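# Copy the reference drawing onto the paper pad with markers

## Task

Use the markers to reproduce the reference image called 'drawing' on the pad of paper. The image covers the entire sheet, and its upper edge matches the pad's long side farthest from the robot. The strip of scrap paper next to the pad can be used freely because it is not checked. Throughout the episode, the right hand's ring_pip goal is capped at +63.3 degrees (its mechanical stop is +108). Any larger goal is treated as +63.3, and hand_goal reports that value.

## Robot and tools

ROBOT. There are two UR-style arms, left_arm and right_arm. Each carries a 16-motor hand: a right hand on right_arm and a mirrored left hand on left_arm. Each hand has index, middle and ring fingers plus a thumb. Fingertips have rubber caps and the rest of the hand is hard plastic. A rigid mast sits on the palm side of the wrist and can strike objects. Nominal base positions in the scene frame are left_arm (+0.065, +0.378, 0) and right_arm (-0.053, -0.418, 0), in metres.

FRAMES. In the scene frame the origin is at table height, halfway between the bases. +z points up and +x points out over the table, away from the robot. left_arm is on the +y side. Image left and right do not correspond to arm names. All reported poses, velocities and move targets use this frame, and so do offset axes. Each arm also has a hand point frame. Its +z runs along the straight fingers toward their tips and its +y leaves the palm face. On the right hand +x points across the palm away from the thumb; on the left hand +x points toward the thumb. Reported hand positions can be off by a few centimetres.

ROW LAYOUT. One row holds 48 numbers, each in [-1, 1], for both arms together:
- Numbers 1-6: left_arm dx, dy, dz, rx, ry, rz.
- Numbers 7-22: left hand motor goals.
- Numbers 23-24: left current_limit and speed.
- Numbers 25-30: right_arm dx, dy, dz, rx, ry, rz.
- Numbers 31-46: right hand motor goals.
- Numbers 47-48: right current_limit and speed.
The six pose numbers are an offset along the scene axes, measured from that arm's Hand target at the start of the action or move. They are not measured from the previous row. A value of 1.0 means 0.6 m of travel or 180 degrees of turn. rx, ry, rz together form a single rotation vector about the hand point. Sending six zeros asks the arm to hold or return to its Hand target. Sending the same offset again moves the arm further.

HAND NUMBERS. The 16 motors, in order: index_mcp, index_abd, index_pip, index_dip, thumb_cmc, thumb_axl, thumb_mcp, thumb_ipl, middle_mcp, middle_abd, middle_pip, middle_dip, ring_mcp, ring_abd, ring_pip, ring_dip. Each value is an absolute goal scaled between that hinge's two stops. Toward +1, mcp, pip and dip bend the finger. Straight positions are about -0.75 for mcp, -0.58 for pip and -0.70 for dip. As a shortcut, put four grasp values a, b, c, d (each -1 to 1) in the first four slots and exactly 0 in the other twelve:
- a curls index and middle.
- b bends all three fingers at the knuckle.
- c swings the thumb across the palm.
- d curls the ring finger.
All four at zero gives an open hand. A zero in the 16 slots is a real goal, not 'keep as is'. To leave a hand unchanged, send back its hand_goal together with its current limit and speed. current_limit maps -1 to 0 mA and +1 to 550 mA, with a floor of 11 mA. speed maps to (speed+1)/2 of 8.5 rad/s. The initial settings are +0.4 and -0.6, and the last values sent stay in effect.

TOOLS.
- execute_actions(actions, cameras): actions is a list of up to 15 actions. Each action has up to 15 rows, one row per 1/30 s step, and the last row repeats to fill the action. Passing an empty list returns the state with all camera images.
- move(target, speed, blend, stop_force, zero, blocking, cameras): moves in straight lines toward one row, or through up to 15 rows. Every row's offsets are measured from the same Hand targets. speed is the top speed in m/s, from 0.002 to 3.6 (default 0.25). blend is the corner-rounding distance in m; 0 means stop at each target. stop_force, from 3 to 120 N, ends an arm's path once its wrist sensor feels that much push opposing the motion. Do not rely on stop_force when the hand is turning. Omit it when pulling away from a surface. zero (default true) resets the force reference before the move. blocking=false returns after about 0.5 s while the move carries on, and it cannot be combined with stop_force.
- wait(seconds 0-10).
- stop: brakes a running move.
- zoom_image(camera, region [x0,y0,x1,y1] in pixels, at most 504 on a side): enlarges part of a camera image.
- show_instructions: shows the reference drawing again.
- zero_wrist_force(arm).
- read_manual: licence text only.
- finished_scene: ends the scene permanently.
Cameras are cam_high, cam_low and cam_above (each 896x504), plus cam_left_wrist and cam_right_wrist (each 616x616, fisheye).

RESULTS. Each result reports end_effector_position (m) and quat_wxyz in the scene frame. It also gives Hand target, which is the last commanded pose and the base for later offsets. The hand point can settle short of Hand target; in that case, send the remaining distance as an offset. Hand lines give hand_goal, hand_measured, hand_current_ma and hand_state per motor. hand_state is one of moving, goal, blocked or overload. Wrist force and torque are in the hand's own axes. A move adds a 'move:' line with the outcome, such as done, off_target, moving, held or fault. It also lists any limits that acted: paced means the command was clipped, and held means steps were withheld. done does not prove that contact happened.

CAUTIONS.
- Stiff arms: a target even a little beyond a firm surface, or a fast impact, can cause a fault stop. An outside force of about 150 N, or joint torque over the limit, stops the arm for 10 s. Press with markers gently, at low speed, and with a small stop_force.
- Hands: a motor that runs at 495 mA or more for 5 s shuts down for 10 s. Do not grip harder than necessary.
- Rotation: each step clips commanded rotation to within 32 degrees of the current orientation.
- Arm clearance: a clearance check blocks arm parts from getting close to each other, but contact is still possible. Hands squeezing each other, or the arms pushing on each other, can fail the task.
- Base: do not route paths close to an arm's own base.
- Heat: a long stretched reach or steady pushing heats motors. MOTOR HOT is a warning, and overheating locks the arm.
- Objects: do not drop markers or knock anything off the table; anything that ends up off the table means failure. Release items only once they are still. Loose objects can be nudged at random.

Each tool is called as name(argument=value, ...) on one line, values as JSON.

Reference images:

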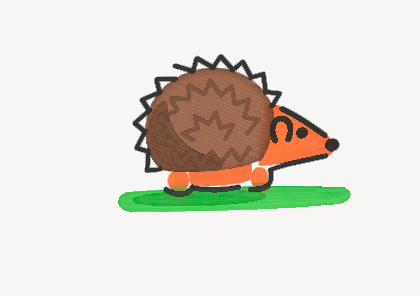

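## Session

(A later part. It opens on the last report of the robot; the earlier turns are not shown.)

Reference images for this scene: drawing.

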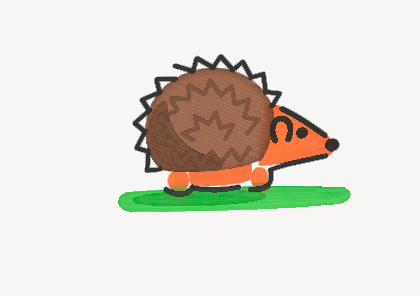

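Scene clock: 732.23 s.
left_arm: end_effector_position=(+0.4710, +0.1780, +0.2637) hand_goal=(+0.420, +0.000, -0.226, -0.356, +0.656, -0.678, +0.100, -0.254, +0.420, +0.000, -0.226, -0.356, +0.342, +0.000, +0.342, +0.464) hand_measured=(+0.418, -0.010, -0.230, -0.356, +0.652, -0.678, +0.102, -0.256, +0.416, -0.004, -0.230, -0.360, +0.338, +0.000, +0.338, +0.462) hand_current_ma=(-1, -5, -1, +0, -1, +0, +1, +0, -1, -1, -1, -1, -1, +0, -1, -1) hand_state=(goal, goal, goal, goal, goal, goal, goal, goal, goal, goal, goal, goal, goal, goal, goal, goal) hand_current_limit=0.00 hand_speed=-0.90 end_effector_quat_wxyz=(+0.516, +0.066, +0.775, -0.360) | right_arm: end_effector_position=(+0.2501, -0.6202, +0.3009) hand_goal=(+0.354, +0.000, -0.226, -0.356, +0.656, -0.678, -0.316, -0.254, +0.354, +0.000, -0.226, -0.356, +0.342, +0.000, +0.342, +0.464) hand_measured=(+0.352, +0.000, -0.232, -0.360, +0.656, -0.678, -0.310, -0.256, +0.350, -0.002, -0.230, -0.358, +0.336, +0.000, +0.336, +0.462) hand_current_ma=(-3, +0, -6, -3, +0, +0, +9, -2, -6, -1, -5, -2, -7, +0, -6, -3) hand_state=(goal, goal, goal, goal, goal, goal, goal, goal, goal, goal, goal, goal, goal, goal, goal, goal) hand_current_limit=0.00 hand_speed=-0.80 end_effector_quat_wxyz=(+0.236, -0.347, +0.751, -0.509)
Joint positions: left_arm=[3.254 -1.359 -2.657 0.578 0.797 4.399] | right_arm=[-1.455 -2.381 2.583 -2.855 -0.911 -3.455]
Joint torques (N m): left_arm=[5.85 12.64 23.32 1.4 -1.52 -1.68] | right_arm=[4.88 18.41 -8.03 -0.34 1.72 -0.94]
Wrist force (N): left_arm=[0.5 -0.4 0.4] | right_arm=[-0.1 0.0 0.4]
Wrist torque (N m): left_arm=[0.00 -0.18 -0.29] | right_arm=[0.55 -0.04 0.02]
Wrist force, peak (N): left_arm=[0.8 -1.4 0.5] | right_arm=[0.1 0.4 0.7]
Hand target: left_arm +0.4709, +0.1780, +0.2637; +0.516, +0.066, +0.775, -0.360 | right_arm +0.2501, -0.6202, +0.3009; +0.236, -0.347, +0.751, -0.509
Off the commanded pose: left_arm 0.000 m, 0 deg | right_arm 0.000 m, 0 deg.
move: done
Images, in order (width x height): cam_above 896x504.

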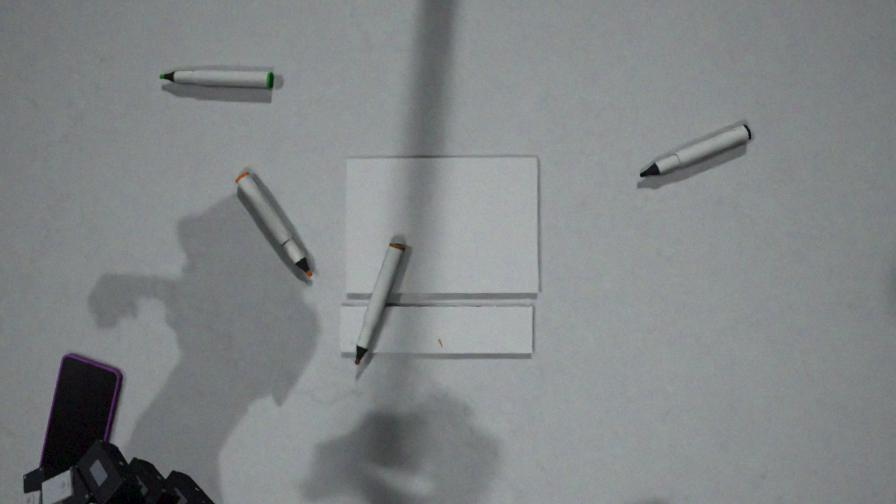

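move(target=[[-0.185,0.62,0.227,0,0,0,0.342,0,-0.226,-0.355,0.657,-0.677,-0.315,-0.254,0.342,0,-0.226,-0.355,0.342,0,0.343,0.464,0,-0.7,0.383,0.4,-0.035,0,0,0.28,0.315,0,-0.285,-0.275,0.757,-0.677,-0.315,-0.168,0.315,0,-0.285,-0.275,0.315,0,-0.285,-0.275,0,-0.7]], speed=0.25)

move(target=[[0,0,0,0,0,0,0.342,0,-0.226,-0.355,0.657,-0.677,-0.315,-0.254,0.342,0,-0.226,-0.355,0.342,0,0.343,0.464,0,-0.7,0.185,0.712,-0.17,0.0089,-0.0438,0.2915,0.315,0,-0.285,-0.275,0.757,-0.677,-0.315,-0.168,0.315,0,-0.285,-0.275,0.315,0,-0.285,-0.275,0,-0.7]], speed=0.2, cameras=["cam_high","cam_above","cam_right_wrist"])

Scene clock: 764.30 s.
left_arm: end_effector_position=(+0.3610, +0.5499, +0.3999) hand_goal=(+0.342, +0.000, -0.226, -0.356, +0.656, -0.678, -0.316, -0.254, +0.342, +0.000, -0.226, -0.356, +0.342, +0.000, +0.342, +0.464) hand_measured=(+0.340, -0.006, -0.230, -0.356, +0.650, -0.678, -0.312, -0.256, +0.340, -0.004, -0.228, -0.360, +0.338, +0.000, +0.338, +0.462) hand_current_ma=(-1, -2, -1, +0, -3, +0, +1, +0, -1, -1, -1, -1, -1, +0, -1, -1) hand_state=(goal, goal, goal, goal, goal, goal, goal, goal, goal, goal, goal, goal, goal, goal, goal, goal) hand_current_limit=0.00 hand_speed=-0.70 end_effector_quat_wxyz=(+0.373, -0.099, +0.875, -0.293) end_effector_velocity=(+0.000, +0.001, +0.000) end_effector_angular_velocity=(+0.005, +0.000, +0.000) | right_arm: end_effector_position=(+0.4799, -0.3802, +0.2800) hand_goal=(+0.314, +0.000, -0.286, -0.276, +0.756, -0.678, -0.316, -0.168, +0.314, +0.000, -0.286, -0.276, +0.314, +0.000, -0.286, -0.276) hand_measured=(+0.314, +0.000, -0.284, -0.280, +0.752, -0.678, -0.312, -0.170, +0.314, +0.000, -0.284, -0.280, +0.314, +0.000, -0.284, -0.274) hand_current_ma=(+0, +0, +1, -4, -4, +0, +9, -2, +0, +0, +1, -3, +0, +0, +1, +3) hand_state=(goal, goal, goal, goal, goal, goal, goal, goal, goal, goal, goal, goal, goal, goal, goal, goal) hand_current_limit=0.00 hand_speed=-0.70 end_effector_quat_wxyz=(-0.430, +0.634, -0.532, +0.360)
Joint positions: left_arm=[4.666 -0.996 -1.811 -2.532 0.747 6.282] | right_arm=[-0.459 -1.633 2.267 -3.324 -1.015 -3.39]
Joint velocities: left_arm=[0 0 0 0.006 0 0] | right_arm=[within noise]
Joint torques (N m): left_arm=[-2.43 0.52 10.08 3.05 -2.24 -1.77] | right_arm=[-3.22 -23.66 -7.57 0.08 -0.77 1.35]
Wrist force (N): left_arm=[0.3 -0.2 0.0] | right_arm=[-0.2 0.1 0.1]
Wrist torque (N m): left_arm=[0.16 -0.11 -0.22] | right_arm=[0.55 -0.03 0.02]
Wrist force, peak (N): left_arm=[1.7 -3.3 2.8] | right_arm=[0.9 2.8 2.0]
Hand target: left_arm +0.3599, +0.5500, +0.3999; +0.516, +0.066, +0.775, -0.360 | right_arm +0.4799, -0.3802, +0.2799; -0.430, +0.634, -0.532, +0.360
Off the commanded pose: left_arm 0.001 m, 29 deg | right_arm 0.000 m, 0 deg.
joint sent to its limit (left arm) — joint 6 (wrist 3), upper limit. The joint targets are off in orientation, not in position.
move: off_target (left_arm); limits=paced

Scene clock: 767.10 s.
left_arm: end_effector_position=(+0.3610, +0.5500, +0.3999) hand_goal=(+0.342, +0.000, -0.226, -0.356, +0.656, -0.678, -0.316, -0.254, +0.342, +0.000, -0.226, -0.356, +0.342, +0.000, +0.342, +0.464) hand_measured=(+0.340, -0.006, -0.230, -0.356, +0.650, -0.678, -0.312, -0.256, +0.340, -0.004, -0.228, -0.360, +0.338, +0.000, +0.338, +0.462) hand_current_ma=(-1, -2, -1, +0, -3, +0, +1, +0, -1, -1, -1, -1, -1, +0, -1, -1) hand_state=(goal, goal, goal, goal, goal, goal, goal, goal, goal, goal, goal, goal, goal, goal, goal, goal) hand_current_limit=0.00 hand_speed=-0.70 end_effector_quat_wxyz=(+0.373, -0.099, +0.875, -0.293) | right_arm: end_effector_position=(+0.5909, +0.0471, +0.1778) hand_goal=(+0.314, +0.000, -0.286, -0.276, +0.756, -0.678, -0.316, -0.168, +0.314, +0.000, -0.286, -0.276, +0.314, +0.000, -0.286, -0.276) hand_measured=(+0.314, +0.000, -0.284, -0.280, +0.754, -0.678, -0.312, -0.170, +0.314, +0.000, -0.284, -0.280, +0.314, +0.000, -0.284, -0.274) hand_current_ma=(+0, +0, +1, -4, -3, +0, +8, -2, +0, +0, +1, -3, +0, +0, +1, +3) hand_state=(goal, goal, goal, goal, goal, goal, goal, goal, goal, goal, goal, goal, goal, goal, goal, goal) hand_current_limit=0.00 hand_speed=-0.70 end_effector_quat_wxyz=(-0.588, +0.773, -0.172, +0.167)
Joint positions: left_arm=[4.666 -0.996 -1.811 -2.531 0.747 6.282] | right_arm=[0.216 -0.847 1.553 -3.477 -0.778 -3.468]
Joint torques (N m): left_arm=[4.76 2.23 10.69 2.04 1.36 -1.88] | right_arm=[-8.68 -65.51 -16.4 -4.12 -0.62 1.39]
Wrist force (N): left_arm=[0.4 -0.9 0.0] | right_arm=[-0.1 -0.1 0.3]
Wrist torque (N m): left_arm=[0.08 -0.12 -0.20] | right_arm=[0.51 -0.04 0.00]
Wrist force, peak (N): left_arm=[0.3 -1.4 0.2] | right_arm=[2.9 -0.6 -1.4]
Hand target: left_arm +0.3599, +0.5500, +0.3999; +0.516, +0.066, +0.775, -0.360 | right_arm +0.5909, +0.0470, +0.1779; -0.588, +0.773, -0.172, +0.167
Off the commanded pose: left_arm 0.001 m, 29 deg | right_arm 0.000 m, 0 deg.
joint sent to its limit (left arm) — joint 6 (wrist 3), upper limit. The joint targets are off in orientation, not in position.
move: off_target (left_arm)
Images, in order (width x height): cam_high 896x504, cam_above 896x504, cam_right_wrist 616x616.

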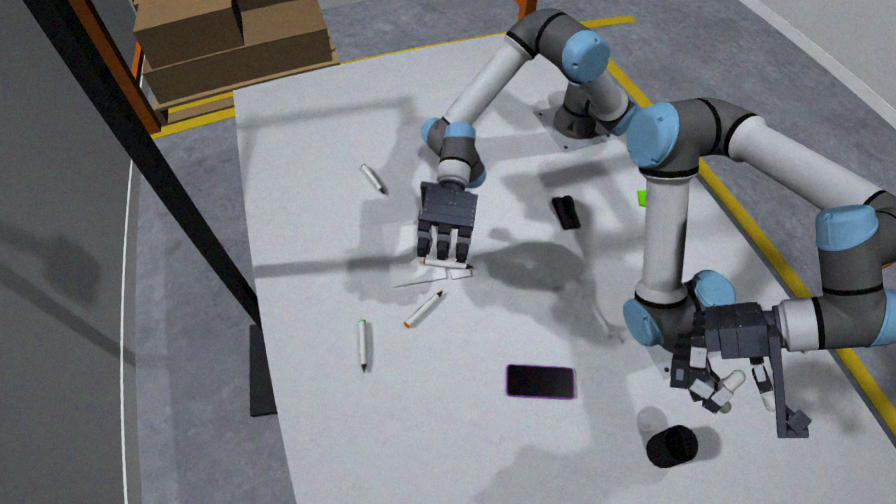

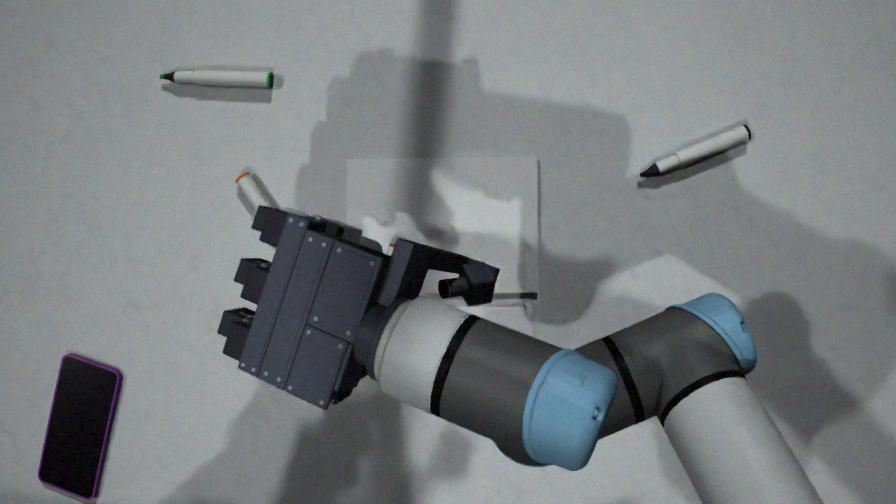

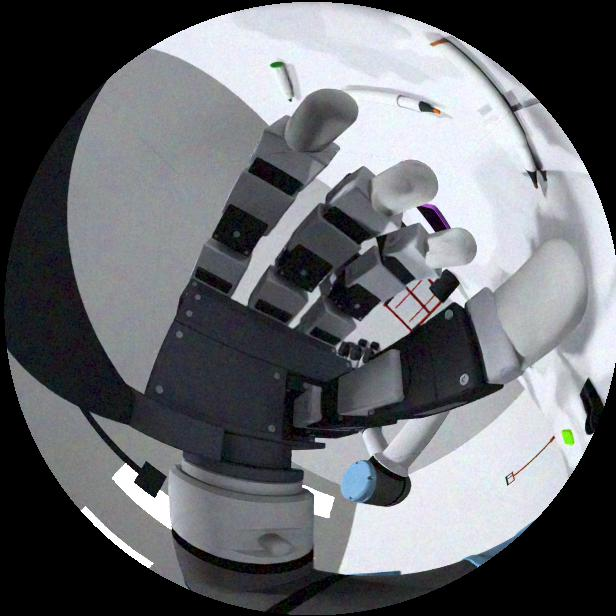

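move(target=[[0,0,0,-0.3745,0.3145,0.104,0.342,0,-0.226,-0.355,0.657,-0.677,-0.315,-0.254,0.342,0,-0.226,-0.355,0.342,0,0.343,0.464,0,-0.7,-0.0013,0.0185,-0.15,0,0,0.0278,0.315,0,-0.285,-0.275,0.757,-0.677,-0.315,-0.168,0.315,0,-0.285,-0.275,0.315,0,-0.285,-0.275,0,-0.7]], speed=0.12, cameras=["cam_right_wrist"])

zoom_image(camera="cam_right_wrist", region=[340, 20, 610, 290])

Scene clock: 783.23 s.
left_arm: end_effector_position=(+0.3600, +0.5501, +0.3998) hand_goal=(+0.342, +0.000, -0.226, -0.356, +0.656, -0.678, -0.316, -0.254, +0.342, +0.000, -0.226, -0.356, +0.342, +0.000, +0.342, +0.464) hand_measured=(+0.340, +0.000, -0.230, -0.356, +0.658, -0.678, -0.312, -0.256, +0.340, -0.002, -0.228, -0.360, +0.338, +0.000, +0.338, +0.462) hand_current_ma=(-1, +0, -1, +0, +0, +0, +1, +0, -1, +0, -1, -1, -1, +0, -1, -1) hand_state=(goal, goal, goal, goal, goal, goal, goal, goal, goal, goal, goal, goal, goal, goal, goal, goal) hand_current_limit=0.00 hand_speed=-0.70 end_effector_quat_wxyz=(+0.108, -0.501, +0.596, -0.618) | right_arm: end_effector_position=(+0.5901, +0.0582, +0.0878) hand_goal=(+0.314, +0.000, -0.286, -0.276, +0.756, -0.678, -0.316, -0.168, +0.314, +0.000, -0.286, -0.276, +0.314, +0.000, -0.286, -0.276) hand_measured=(+0.314, +0.000, -0.284, -0.280, +0.754, -0.678, -0.312, -0.170, +0.314, +0.000, -0.284, -0.280, +0.314, +0.000, -0.284, -0.274) hand_current_ma=(+0, +0, +1, -4, -3, +0, +8, -2, +0, +0, +1, -3, +0, +0, +1, +3) hand_state=(goal, goal, goal, goal, goal, goal, goal, goal, goal, goal, goal, goal, goal, goal, goal, goal) hand_current_limit=0.00 hand_speed=-0.70 end_effector_quat_wxyz=(-0.594, +0.780, -0.138, +0.141)
Joint positions: left_arm=[4.611 -1.439 -1.656 -2.815 0.621 5.449] | right_arm=[0.217 -0.678 1.516 -3.574 -0.698 -3.516]
Joint torques (N m): left_arm=[-1.85 23.53 19.5 1.43 0.82 2.22] | right_arm=[9.32 -47.9 -21.63 -2.5 0.39 0.24]
Wrist force (N): left_arm=[0.6 -1.4 -0.6] | right_arm=[-0.4 0.2 0.5]
Wrist torque (N m): left_arm=[-0.02 -0.03 0.46] | right_arm=[0.52 0.02 0.00]
Wrist force, peak (N): left_arm=[0.6 -1.7 -0.9] | right_arm=[0.1 0.7 0.7]
Hand target: left_arm +0.3599, +0.5500, +0.3999; +0.108, -0.501, +0.596, -0.618 | right_arm +0.5901, +0.0581, +0.0879; -0.594, +0.780, -0.138, +0.141
Off the commanded pose: left_arm 0.000 m, 0 deg | right_arm 0.000 m, 0 deg.
move: done
Images, in order (width x height): cam_right_wrist 616x616.

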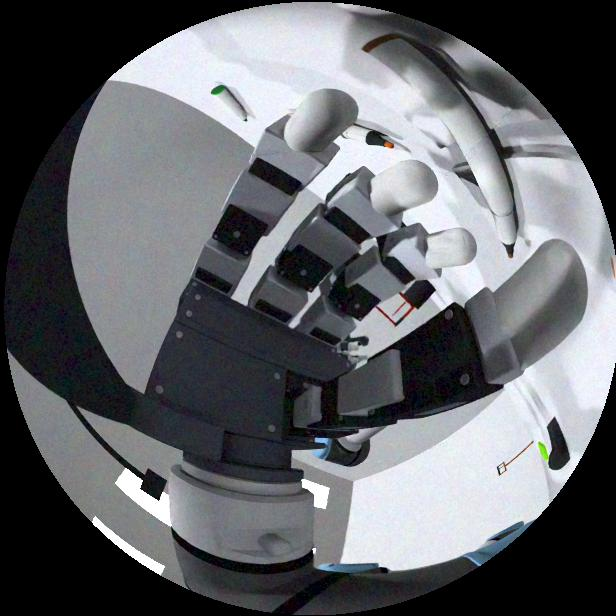

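Scaled by 1.867 from the camera's 616x616 image, which has a finer 880x880 frame.

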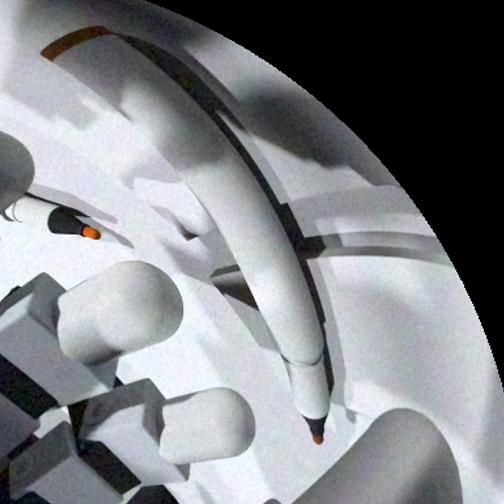

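move(target=[[0,0,0,0,0,0,0.342,0,-0.226,-0.355,0.657,-0.677,-0.315,-0.254,0.342,0,-0.226,-0.355,0.342,0,0.343,0.464,0,-0.7,0.0018,0.0047,0,0,0,-0.0139,0.315,0,-0.285,-0.275,0.757,-0.677,-0.315,-0.168,0.315,0,-0.285,-0.275,0.315,0,-0.285,-0.275,0,-0.7]], speed=0.05)

move(target=[[0,0,0,0,0,0,0.342,0,-0.226,-0.355,0.657,-0.677,-0.315,-0.254,0.342,0,-0.226,-0.355,0.342,0,0.343,0.464,0,-0.7,0,0,-0.08,0,0,0,0.315,0,-0.285,-0.275,0.757,-0.677,-0.315,-0.168,0.315,0,-0.285,-0.275,0.315,0,-0.285,-0.275,0,-0.7]], speed=0.01, stop_force=3, cameras=["cam_right_wrist"])

zoom_image(camera="cam_right_wrist", region=[340, 20, 610, 290])

Scene clock: 791.07 s.
left_arm: end_effector_position=(+0.3599, +0.5500, +0.3999) hand_goal=(+0.342, +0.000, -0.226, -0.356, +0.656, -0.678, -0.316, -0.254, +0.342, +0.000, -0.226, -0.356, +0.342, +0.000, +0.342, +0.464) hand_measured=(+0.340, +0.000, -0.230, -0.356, +0.658, -0.678, -0.312, -0.256, +0.340, -0.002, -0.228, -0.360, +0.338, +0.000, +0.338, +0.462) hand_current_ma=(-1, +0, -1, +0, +0, +0, +1, +0, -1, +0, -1, -1, -1, +0, -1, -1) hand_state=(goal, goal, goal, goal, goal, goal, goal, goal, goal, goal, goal, goal, goal, goal, goal, goal) hand_current_limit=0.00 hand_speed=-0.70 end_effector_quat_wxyz=(+0.108, -0.501, +0.596, -0.618) | right_arm: end_effector_position=(+0.5911, +0.0611, +0.0880) hand_goal=(+0.314, +0.000, -0.286, -0.276, +0.756, -0.678, -0.316, -0.168, +0.314, +0.000, -0.286, -0.276, +0.314, +0.000, -0.286, -0.276) hand_measured=(+0.314, +0.000, -0.284, -0.280, +0.754, -0.678, -0.312, -0.170, +0.314, +0.000, -0.284, -0.280, +0.314, +0.000, -0.284, -0.274) hand_current_ma=(+0, +0, +1, -4, -3, +0, +8, -2, +0, +0, +1, -3, +0, +0, +1, +3) hand_state=(goal, goal, goal, goal, goal, goal, goal, goal, goal, goal, goal, goal, goal, goal, goal, goal) hand_current_limit=0.00 hand_speed=-0.70 end_effector_quat_wxyz=(-0.591, +0.776, -0.155, +0.154)
Joint positions: left_arm=[4.611 -1.439 -1.656 -2.815 0.622 5.449] | right_arm=[0.229 -0.68 1.522 -3.603 -0.75 -3.484]
Joint torques (N m): left_arm=[-5.41 23.83 33.98 1.06 2.09 2.24] | right_arm=[-6.04 -68.7 -9.15 0.35 2.19 -1.05]
Wrist force (N): left_arm=[0.6 -1.5 -0.6] | right_arm=[-0.2 0.3 0.2]
Wrist torque (N m): left_arm=[-0.03 -0.03 0.46] | right_arm=[0.57 -0.01 -0.12]
Wrist force, peak (N): left_arm=[0.7 -1.9 -0.6] | right_arm=[-1.0 0.2 -0.1]
Hand target: left_arm +0.3599, +0.5500, +0.3999; +0.108, -0.501, +0.596, -0.618 | right_arm +0.5912, +0.0610, +0.0879; -0.591, +0.776, -0.155, +0.154
Off the commanded pose: left_arm 0.000 m, 0 deg | right_arm 0.000 m, 0 deg.
move: done

Scene clock: 795.23 s.
left_arm: end_effector_position=(+0.3599, +0.5500, +0.3999) hand_goal=(+0.342, +0.000, -0.226, -0.356, +0.656, -0.678, -0.316, -0.254, +0.342, +0.000, -0.226, -0.356, +0.342, +0.000, +0.342, +0.464) hand_measured=(+0.340, +0.000, -0.230, -0.356, +0.658, -0.678, -0.312, -0.256, +0.340, -0.002, -0.228, -0.360, +0.338, +0.000, +0.338, +0.462) hand_current_ma=(-1, +0, -1, +0, +0, +0, +1, +0, -1, +0, -1, -1, -1, +0, -1, -1) hand_state=(goal, goal, goal, goal, goal, goal, goal, goal, goal, goal, goal, goal, goal, goal, goal, goal) hand_current_limit=0.00 hand_speed=-0.70 end_effector_quat_wxyz=(+0.108, -0.501, +0.596, -0.618) | right_arm: end_effector_position=(+0.5912, +0.0610, +0.0574) hand_goal=(+0.314, +0.000, -0.286, -0.276, +0.756, -0.678, -0.316, -0.168, +0.314, +0.000, -0.286, -0.276, +0.314, +0.000, -0.286, -0.276) hand_measured=(+0.312, +0.006, -0.282, -0.270, +0.754, -0.678, -0.312, -0.170, +0.314, +0.000, -0.284, -0.280, +0.314, +0.000, -0.284, -0.274) hand_current_ma=(-3, +6, +4, +6, -3, +0, +8, -2, +0, +0, +1, -3, +0, +0, +1, +3) hand_state=(goal, goal, goal, goal, goal, goal, goal, goal, goal, goal, goal, goal, goal, goal, goal, goal) hand_current_limit=0.00 hand_speed=-0.70 end_effector_quat_wxyz=(-0.591, +0.776, -0.155, +0.154)
Joint positions: left_arm=[4.611 -1.439 -1.656 -2.815 0.622 5.449] | right_arm=[0.229 -0.625 1.515 -3.65 -0.75 -3.484]
Joint torques (N m): left_arm=[-4.52 23.67 33.39 0.43 1.96 2.2] | right_arm=[-10.19 -71.23 -3.46 0.13 2.06 -0.74]
Wrist force (N): left_arm=[0.7 -1.4 -0.5] | right_arm=[0.1 -0.1 0.3]
Wrist torque (N m): left_arm=[-0.03 -0.04 0.47] | right_arm=[0.57 -0.03 -0.12]
Wrist force, peak (N): left_arm=[0.8 -1.8 -0.7] | right_arm=[0.5 -4.4 1.0]
Hand target: left_arm +0.3599, +0.5500, +0.3999; +0.108, -0.501, +0.596, -0.618 | right_arm +0.5912, +0.0610, +0.0574; -0.591, +0.776, -0.155, +0.154 (not the last commanded pose)
Off the commanded pose: left_arm 0.000 m, 0 deg | right_arm 0.017 m, 0 deg.
move: contact (right_arm)
Images, in order (width x height): cam_right_wrist 616x616.

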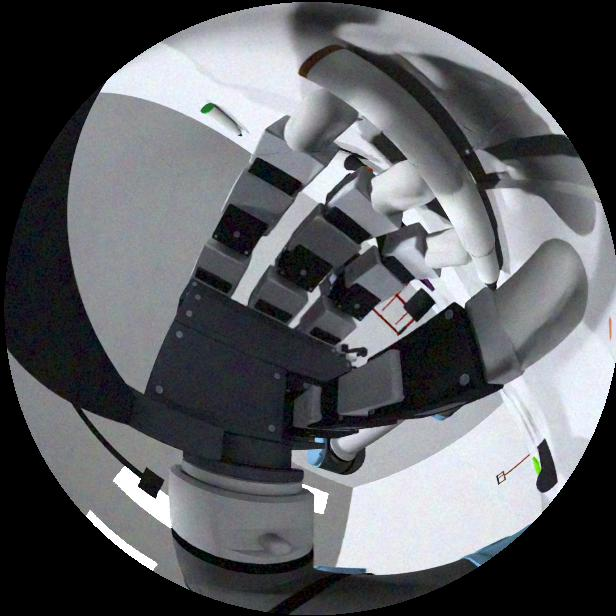

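Scaled by 1.867 from the camera's 616x616 image, which has a finer 880x880 frame.

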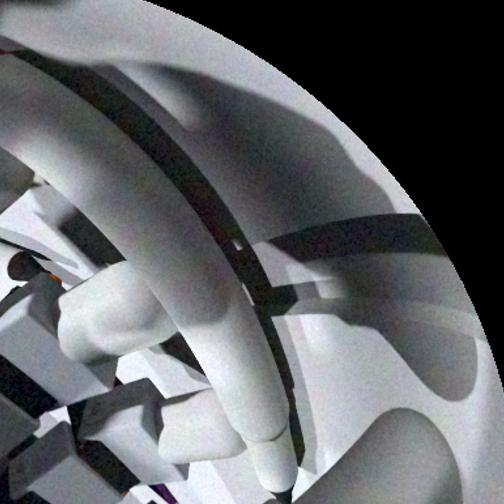

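move(target=[[0,0,0,0,0,0,0.342,0,-0.226,-0.355,0.657,-0.677,-0.315,-0.254,0.342,0,-0.226,-0.355,0.342,0,0.343,0.464,0,-0.7,0,0,0.0017,0,0,0,0.335,0,-0.285,-0.275,0.757,-0.677,0.1,-0.168,0.335,0,-0.285,-0.275,0.335,0,-0.285,-0.275,0,-0.9]], speed=0.03, cameras=["cam_right_wrist"])

zoom_image(camera="cam_right_wrist", region=[280, 20, 610, 350])

Scene clock: 799.60 s.
left_arm: end_effector_position=(+0.3599, +0.5500, +0.3999) hand_goal=(+0.342, +0.000, -0.226, -0.356, +0.656, -0.678, -0.316, -0.254, +0.342, +0.000, -0.226, -0.356, +0.342, +0.000, +0.342, +0.464) hand_measured=(+0.340, +0.000, -0.230, -0.356, +0.658, -0.678, -0.312, -0.256, +0.340, -0.002, -0.228, -0.360, +0.338, +0.000, +0.338, +0.462) hand_current_ma=(-1, +0, -1, +0, +0, +0, +1, +0, -1, +0, -1, -1, -1, +0, -1, -1) hand_state=(goal, goal, goal, goal, goal, goal, goal, goal, goal, goal, goal, goal, goal, goal, goal, goal) hand_current_limit=0.00 hand_speed=-0.70 end_effector_quat_wxyz=(+0.108, -0.501, +0.596, -0.618) | right_arm: end_effector_position=(+0.5912, +0.0610, +0.0584) hand_goal=(+0.334, +0.000, -0.286, -0.276, +0.756, -0.678, +0.100, -0.168, +0.334, +0.000, -0.286, -0.276, +0.334, +0.000, -0.286, -0.276) hand_measured=(+0.330, +0.004, -0.288, -0.276, +0.756, -0.678, -0.090, -0.182, +0.324, +0.000, -0.288, -0.278, +0.330, +0.000, -0.284, -0.274) hand_current_ma=(-5, +3, -2, +1, +0, +0, -275, -38, -16, +0, -1, -2, -4, +0, +1, +2) hand_state=(goal, goal, goal, goal, goal, goal, blocked, goal, goal, goal, goal, goal, goal, goal, goal, goal) hand_current_limit=0.00 hand_speed=-0.90 end_effector_quat_wxyz=(-0.591, +0.776, -0.155, +0.154)
Joint positions: left_arm=[4.611 -1.439 -1.656 -2.815 0.622 5.449] | right_arm=[0.229 -0.627 1.515 -3.649 -0.75 -3.484]
Joint torques (N m): left_arm=[-3 24.42 32.55 -0.41 1.97 2.05] | right_arm=[-9.5 -63.62 -2.03 -1.05 1.42 -0.59]
Wrist force (N): left_arm=[0.6 -1.6 -0.5] | right_arm=[-0.6 -3.1 -1.8]
Wrist torque (N m): left_arm=[-0.05 -0.03 0.47] | right_arm=[0.25 0.06 -0.19]
Wrist force, peak (N): left_arm=[0.7 -1.8 -0.6] | right_arm=[-0.6 -3.3 -1.6]
Hand target: left_arm +0.3599, +0.5500, +0.3999; +0.108, -0.501, +0.596, -0.618 | right_arm +0.5912, +0.0610, +0.0584; -0.591, +0.776, -0.155, +0.154
Off the commanded pose: left_arm 0.000 m, 0 deg | right_arm 0.000 m, 0 deg.
move: done
Images, in order (width x height): cam_right_wrist 616x616.

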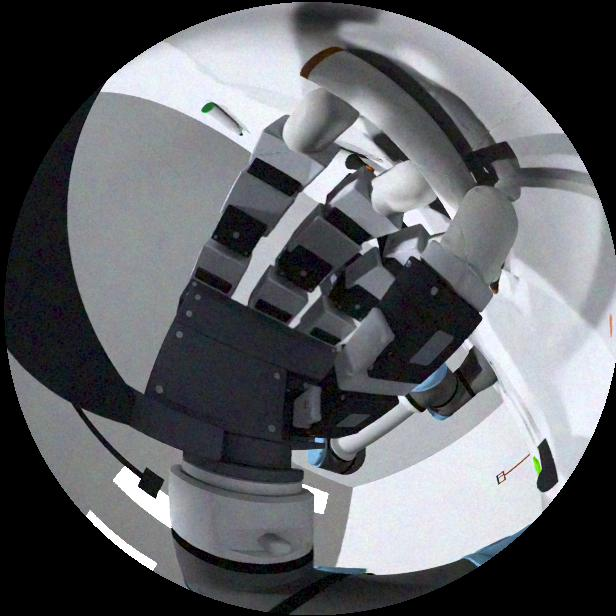

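Scaled by 1.527 from the camera's 616x616 image, which has a finer 880x880 frame.

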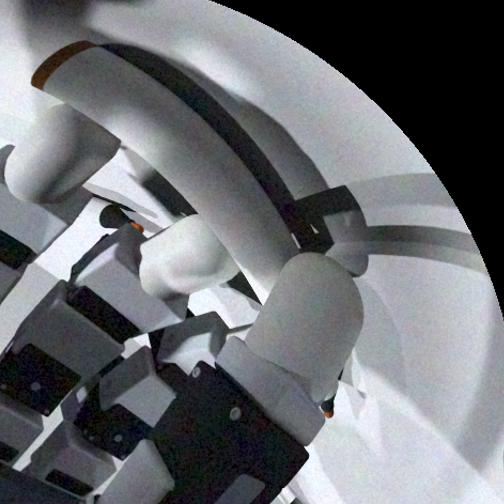

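move(target=[[0,0,0,0,0,0,0.342,0,-0.226,-0.355,0.657,-0.677,-0.315,-0.254,0.342,0,-0.226,-0.355,0.342,0,0.343,0.464,0,-0.7,0,0,0.001,0,0,0,0.4,0,-0.285,-0.275,0.757,-0.677,0.35,-0.168,0.4,0,-0.285,-0.275,0.4,0,-0.285,-0.275,0.6,-0.9],[0,0,0,0,0,0,0.342,0,-0.226,-0.355,0.657,-0.677,-0.315,-0.254,0.342,0,-0.226,-0.355,0.342,0,0.343,0.464,0,-0.7,0,0,0.08,0,0,0,0.4,0,-0.285,-0.275,0.757,-0.677,0.35,-0.168,0.4,0,-0.285,-0.275,0.4,0,-0.285,-0.275,0.6,-0.9]], speed=0.03, cameras=["cam_right_wrist","cam_above"])

zoom_image(camera="cam_right_wrist", region=[280, 20, 610, 350])

Scene clock: 806.97 s.
left_arm: end_effector_position=(+0.3599, +0.5500, +0.3999) hand_goal=(+0.342, +0.000, -0.226, -0.356, +0.656, -0.678, -0.316, -0.254, +0.342, +0.000, -0.226, -0.356, +0.342, +0.000, +0.342, +0.464) hand_measured=(+0.340, +0.000, -0.230, -0.356, +0.658, -0.678, -0.312, -0.256, +0.340, -0.002, -0.228, -0.360, +0.338, +0.000, +0.338, +0.462) hand_current_ma=(-1, +0, -1, +0, +0, +0, +1, +0, -1, +0, -1, -1, -1, +0, -1, -1) hand_state=(goal, goal, goal, goal, goal, goal, goal, goal, goal, goal, goal, goal, goal, goal, goal, goal) hand_current_limit=0.00 hand_speed=-0.70 end_effector_quat_wxyz=(+0.108, -0.501, +0.596, -0.618) | right_arm: end_effector_position=(+0.5912, +0.0610, +0.1067) hand_goal=(+0.400, +0.000, -0.286, -0.276, +0.756, -0.678, +0.350, -0.168, +0.400, +0.000, -0.286, -0.276, +0.400, +0.000, -0.286, -0.276) hand_measured=(+0.344, +0.004, -0.302, -0.282, +0.754, -0.678, -0.084, -0.196, +0.340, +0.000, -0.298, -0.280, +0.358, +0.000, -0.296, -0.280) hand_current_ma=(-170, +3, -31, -8, -3, +0, -440, -90, -180, +0, -20, -5, -117, +0, -16, -5) hand_state=(blocked, goal, goal, goal, goal, goal, blocked, blocked, blocked, goal, goal, goal, blocked, goal, goal, goal) hand_current_limit=0.60 hand_speed=-0.90 end_effector_quat_wxyz=(-0.591, +0.776, -0.155, +0.154)
Joint positions: left_arm=[4.611 -1.439 -1.656 -2.815 0.622 5.449] | right_arm=[0.229 -0.712 1.524 -3.572 -0.75 -3.484]
Joint torques (N m): left_arm=[-2.21 24.9 33.5 -1.05 1.88 2.04] | right_arm=[-9.19 -33.57 -3.78 -3.82 0.79 0.83]
Wrist force (N): left_arm=[0.5 -1.6 -0.8] | right_arm=[-0.6 0.4 0.4]
Wrist torque (N m): left_arm=[-0.03 -0.03 0.46] | right_arm=[0.55 0.04 -0.15]
Wrist force, peak (N): left_arm=[0.8 -1.8 -0.7] | right_arm=[-0.5 -3.4 -2.0]
Hand target: left_arm +0.3599, +0.5500, +0.3999; +0.108, -0.501, +0.596, -0.618 | right_arm +0.5912, +0.0610, +0.1064; -0.591, +0.776, -0.155, +0.154
Off the commanded pose: left_arm 0.000 m, 0 deg | right_arm 0.000 m, 0 deg.
move: done
Images, in order (width x height): cam_above 896x504, cam_right_wrist 616x616.

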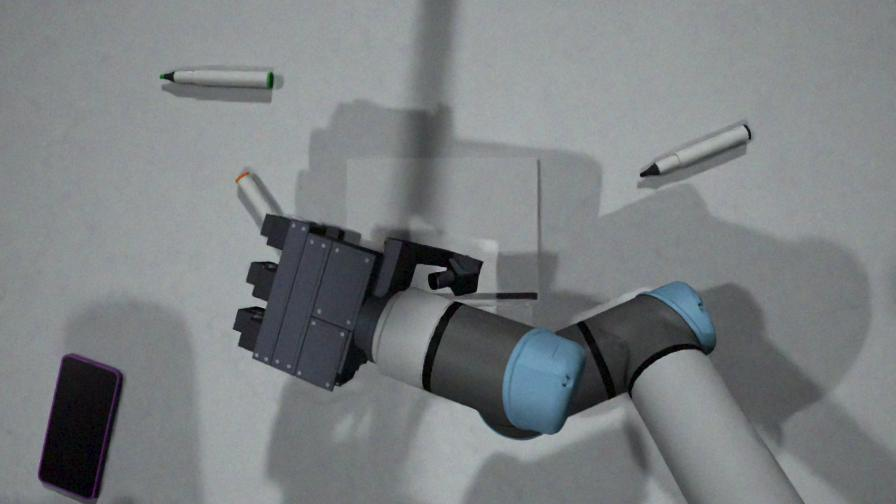

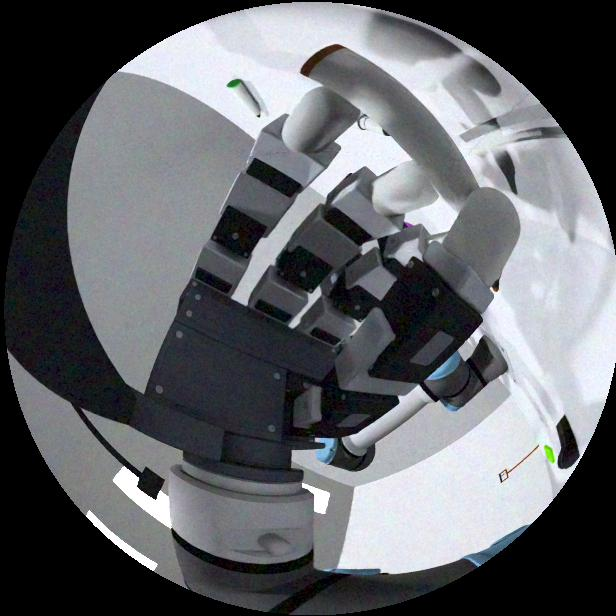

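Scaled by 1.527 from the camera's 616x616 image, which has a finer 880x880 frame.

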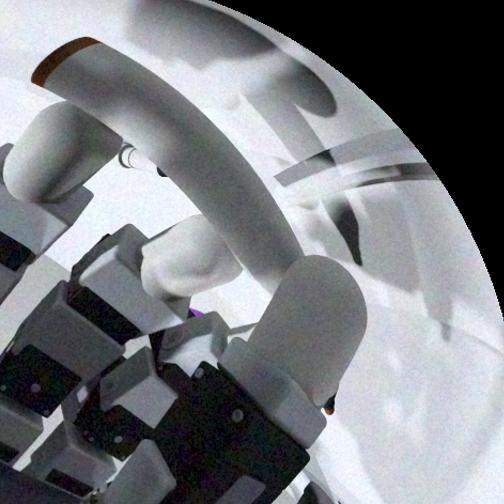

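move(target=[[0,0,0,0,0,0,0.342,0,-0.226,-0.355,0.657,-0.677,-0.315,-0.254,0.342,0,-0.226,-0.355,0.342,0,0.343,0.464,0,-0.7,0,0,0.12,0,0,0,0.4,0,-0.285,-0.275,0.757,-0.677,0.35,-0.168,0.4,0,-0.285,-0.275,0.4,0,-0.285,-0.275,0.6,-0.9],[0,0,0,0,0,0,0.342,0,-0.226,-0.355,0.657,-0.677,-0.315,-0.254,0.342,0,-0.226,-0.355,0.342,0,0.343,0.464,0,-0.7,-0.0387,-0.2192,0.08,-0.2375,-0.2975,-0.089,0.4,0,-0.285,-0.275,0.757,-0.677,0.35,-0.168,0.4,0,-0.285,-0.275,0.4,0,-0.285,-0.275,0.6,-0.9]], speed=0.1, blend=[0.02,0], cameras=["cam_above","cam_low","cam_right_wrist"])

zoom_image(camera="cam_low", region=[220, 160, 480, 380])

zoom_image(camera="cam_above", region=[380, 200, 620, 440])

Scene clock: 832.73 s.
left_arm: end_effector_position=(+0.3599, +0.5500, +0.3999) hand_goal=(+0.342, +0.000, -0.226, -0.356, +0.656, -0.678, -0.316, -0.254, +0.342, +0.000, -0.226, -0.356, +0.342, +0.000, +0.342, +0.464) hand_measured=(+0.340, +0.000, -0.230, -0.356, +0.658, -0.678, -0.312, -0.256, +0.340, -0.002, -0.228, -0.360, +0.338, +0.000, +0.338, +0.462) hand_current_ma=(-1, +0, -1, +0, +0, +0, +1, +0, -1, +0, -1, -1, -1, +0, -1, -1) hand_state=(goal, goal, goal, goal, goal, goal, goal, goal, goal, goal, goal, goal, goal, goal, goal, goal) hand_current_limit=0.00 hand_speed=-0.70 end_effector_quat_wxyz=(+0.108, -0.501, +0.596, -0.618) | right_arm: end_effector_position=(+0.5679, -0.0705, +0.1540) hand_goal=(+0.400, +0.000, -0.286, -0.276, +0.756, -0.678, +0.350, -0.168, +0.400, +0.000, -0.286, -0.276, +0.400, +0.000, -0.286, -0.276) hand_measured=(+0.344, -0.002, -0.304, -0.282, +0.750, -0.678, -0.084, -0.196, +0.342, -0.004, -0.298, -0.280, +0.358, -0.004, -0.296, -0.280) hand_current_ma=(-170, -1, -32, -8, -8, +0, -440, -90, -179, -5, -21, -5, -113, -4, -16, -5) hand_state=(blocked, goal, goal, goal, goal, goal, blocked, blocked, blocked, goal, goal, goal, blocked, goal, goal, goal) hand_current_limit=0.60 hand_speed=-0.90 end_effector_quat_wxyz=(-0.259, +0.754, +0.084, +0.598)
Joint positions: left_arm=[4.611 -1.439 -1.656 -2.815 0.622 5.449] | right_arm=[0.352 -0.854 1.938 -4.073 -1.436 -4.435]
Joint torques (N m): left_arm=[-0.35 24.27 31.39 -1.29 1.94 1.76] | right_arm=[3.27 -59.49 -15.99 0.27 1.45 1.48]
Wrist force (N): left_arm=[0.5 -1.4 -0.5] | right_arm=[-1.4 -0.2 0.9]
Wrist torque (N m): left_arm=[-0.03 -0.02 0.45] | right_arm=[0.18 0.45 -0.07]
Wrist force, peak (N): left_arm=[0.7 -1.8 -0.6] | right_arm=[-0.6 3.2 0.9]
Hand target: left_arm +0.3599, +0.5500, +0.3999; +0.108, -0.501, +0.596, -0.618 | right_arm +0.5680, -0.0705, +0.1544; -0.259, +0.754, +0.084, +0.598
Off the commanded pose: left_arm 0.000 m, 0 deg | right_arm 0.000 m, 0 deg.
move: done
Images, in order (width x height): cam_low 896x504, cam_above 896x504, cam_right_wrist 616x616.

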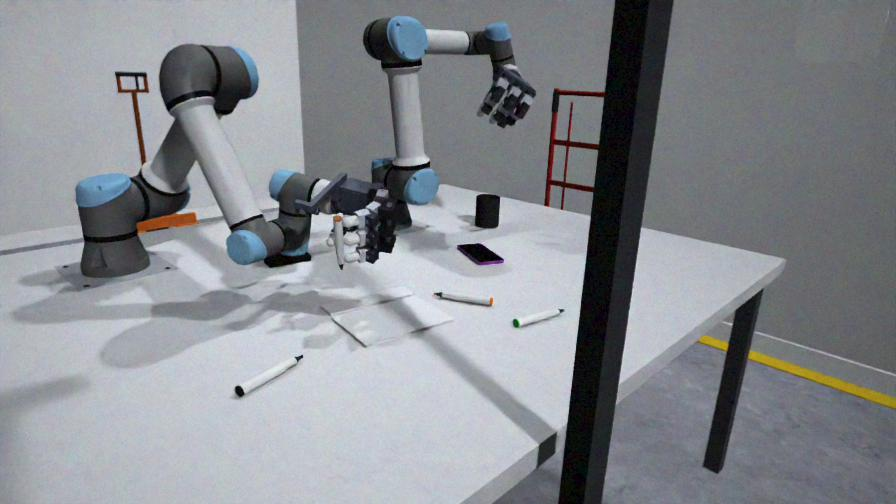

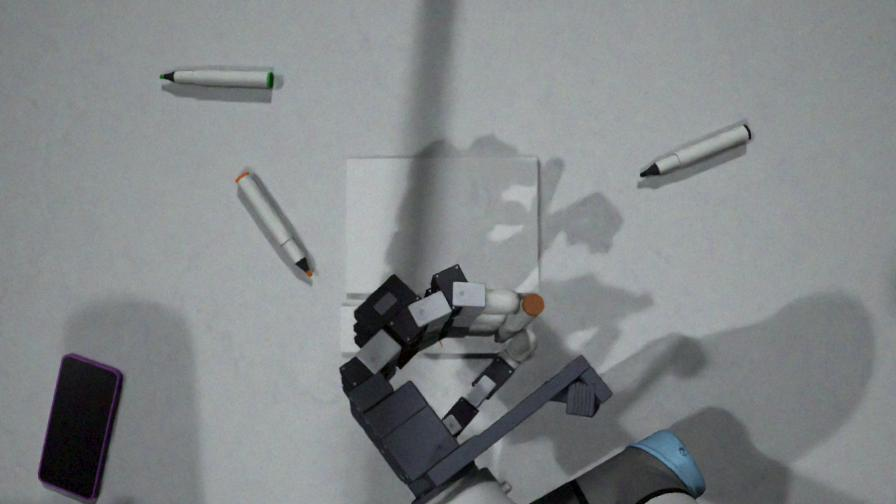

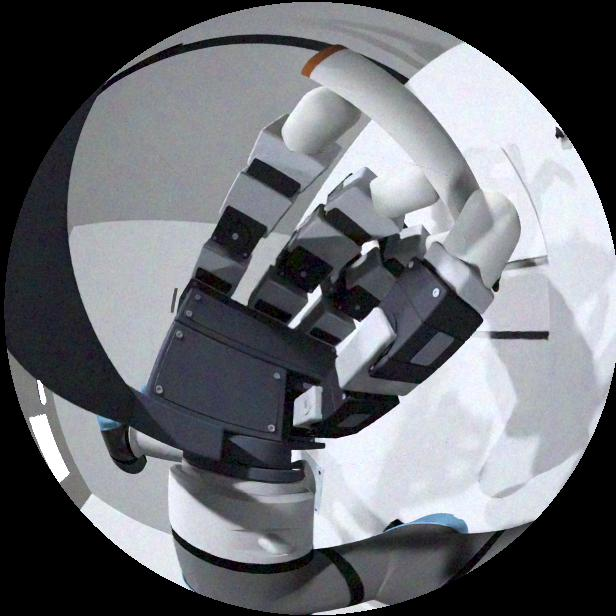

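Scaled by 1.938.

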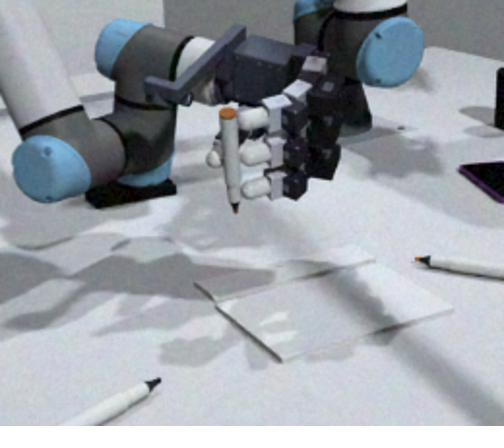

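Scaled by 2.100.

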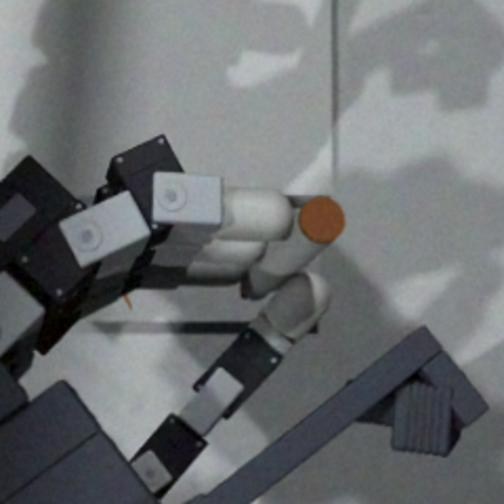

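move(target=[[0,0,0,0,0,0,0.342,0,-0.226,-0.355,0.657,-0.677,-0.315,-0.254,0.342,0,-0.226,-0.355,0.342,0,0.343,0.464,0,-0.7,0,0,-0.108,0,0,0,0.4,0,-0.285,-0.275,0.757,-0.677,0.35,-0.168,0.4,0,-0.285,-0.275,0.4,0,-0.285,-0.275,0.6,-0.9]], speed=0.05)

zero_wrist_force(arm="right_arm")

move(target=[[0,0,0,0,0,0,0.342,0,-0.226,-0.355,0.657,-0.677,-0.315,-0.254,0.342,0,-0.226,-0.355,0.342,0,0.343,0.464,0,-0.7,0,0,-0.0133,0,0,0,0.4,0,-0.285,-0.275,0.757,-0.677,0.35,-0.168,0.4,0,-0.285,-0.275,0.4,0,-0.285,-0.275,0.6,-0.9]], speed=0.01, stop_force=3)

Scene clock: 840.07 s.
left_arm: end_effector_position=(+0.3599, +0.5500, +0.3999) hand_goal=(+0.342, +0.000, -0.226, -0.356, +0.656, -0.678, -0.316, -0.254, +0.342, +0.000, -0.226, -0.356, +0.342, +0.000, +0.342, +0.464) hand_measured=(+0.340, +0.000, -0.230, -0.356, +0.658, -0.678, -0.312, -0.256, +0.340, -0.002, -0.228, -0.360, +0.338, +0.000, +0.338, +0.462) hand_current_ma=(-1, +0, -1, +0, +0, +0, +1, +0, -1, +0, -1, -1, -1, +0, -1, -1) hand_state=(goal, goal, goal, goal, goal, goal, goal, goal, goal, goal, goal, goal, goal, goal, goal, goal) hand_current_limit=0.00 hand_speed=-0.70 end_effector_quat_wxyz=(+0.108, -0.501, +0.596, -0.618) | right_arm: end_effector_position=(+0.5680, -0.0705, +0.0894) hand_goal=(+0.400, +0.000, -0.286, -0.276, +0.756, -0.678, +0.350, -0.168, +0.400, +0.000, -0.286, -0.276, +0.400, +0.000, -0.286, -0.276) hand_measured=(+0.344, -0.002, -0.304, -0.282, +0.750, -0.678, -0.084, -0.196, +0.342, -0.006, -0.298, -0.280, +0.358, -0.004, -0.296, -0.280) hand_current_ma=(-170, -1, -32, -8, -8, +0, -440, -90, -179, -5, -21, -5, -113, -4, -16, -5) hand_state=(blocked, goal, goal, goal, goal, goal, blocked, blocked, blocked, goal, goal, goal, blocked, goal, goal, goal) hand_current_limit=0.60 hand_speed=-0.90 end_effector_quat_wxyz=(-0.259, +0.754, +0.084, +0.598)
Joint positions: left_arm=[4.611 -1.439 -1.656 -2.815 0.622 5.449] | right_arm=[0.352 -0.706 1.913 -4.197 -1.435 -4.435]
Joint torques (N m): left_arm=[-0.61 24.04 31.68 -1.14 1.87 1.65] | right_arm=[-9.36 -63.04 -6.38 0.23 1.36 -0.41]
Wrist force (N): left_arm=[0.5 -1.7 -0.6] | right_arm=[-1.0 -0.1 0.9]
Wrist torque (N m): left_arm=[-0.06 -0.03 0.46] | right_arm=[0.19 0.44 -0.04]
Wrist force, peak (N): left_arm=[0.6 -1.9 -0.8] | right_arm=[-1.8 0.3 1.1]
Hand target: left_arm +0.3599, +0.5500, +0.3999; +0.108, -0.501, +0.596, -0.618 | right_arm +0.5680, -0.0705, +0.0896; -0.259, +0.754, +0.084, +0.598
Off the commanded pose: left_arm 0.000 m, 0 deg | right_arm 0.000 m, 0 deg.
move: done

Wrist force sensor zeroed.

Scene clock: 841.50 s.
left_arm: end_effector_position=(+0.3599, +0.5500, +0.3999) hand_goal=(+0.342, +0.000, -0.226, -0.356, +0.656, -0.678, -0.316, -0.254, +0.342, +0.000, -0.226, -0.356, +0.342, +0.000, +0.342, +0.464) hand_measured=(+0.340, +0.000, -0.230, -0.356, +0.658, -0.678, -0.312, -0.256, +0.340, -0.002, -0.228, -0.360, +0.338, +0.000, +0.338, +0.462) hand_current_ma=(-1, +0, -1, +0, +0, +0, +1, +0, -1, +0, -1, -1, -1, +0, -1, -1) hand_state=(goal, goal, goal, goal, goal, goal, goal, goal, goal, goal, goal, goal, goal, goal, goal, goal) hand_current_limit=0.00 hand_speed=-0.70 end_effector_quat_wxyz=(+0.108, -0.501, +0.596, -0.618) | right_arm: end_effector_position=(+0.5680, -0.0705, +0.0817) hand_goal=(+0.400, +0.000, -0.286, -0.276, +0.756, -0.678, +0.350, -0.168, +0.400, +0.000, -0.286, -0.276, +0.400, +0.000, -0.286, -0.276) hand_measured=(+0.344, -0.002, -0.304, -0.282, +0.750, -0.678, -0.084, -0.196, +0.342, -0.006, -0.298, -0.280, +0.358, -0.004, -0.296, -0.280) hand_current_ma=(-170, -1, -32, -8, -8, +0, -440, -90, -178, -5, -21, -5, -113, -4, -16, -5) hand_state=(blocked, goal, goal, goal, goal, goal, blocked, blocked, blocked, goal, goal, goal, blocked, goal, goal, goal) hand_current_limit=0.60 hand_speed=-0.90 end_effector_quat_wxyz=(-0.259, +0.754, +0.084, +0.598)
Joint positions: left_arm=[4.611 -1.439 -1.656 -2.815 0.622 5.449] | right_arm=[0.352 -0.687 1.908 -4.21 -1.435 -4.435]
Joint torques (N m): left_arm=[-0.39 23.66 31.02 -1.1 1.98 1.62] | right_arm=[-7.81 -0.27 -0.34 0.11 0.57 0.45]
Wrist force (N, zeroed by zero_wrist_force on right_arm): left_arm=[0.6 -1.6 -0.6] | right_arm=[-0.4 0.4 -0.2]
Wrist torque (N m, zeroed by zero_wrist_force on right_arm): left_arm=[-0.05 -0.03 0.47] | right_arm=[0.06 0.04 -0.02]
Wrist force, peak (N, zeroed by zero_wrist_force on right_arm): left_arm=[0.5 -1.8 -0.7] | right_arm=[-0.8 0.4 -0.4]
Hand target: left_arm +0.3599, +0.5500, +0.3999; +0.108, -0.501, +0.596, -0.618 | right_arm +0.5680, -0.0705, +0.0816; -0.259, +0.754, +0.084, +0.598
Off the commanded pose: left_arm 0.000 m, 0 deg | right_arm 0.000 m, 0 deg.
move: done


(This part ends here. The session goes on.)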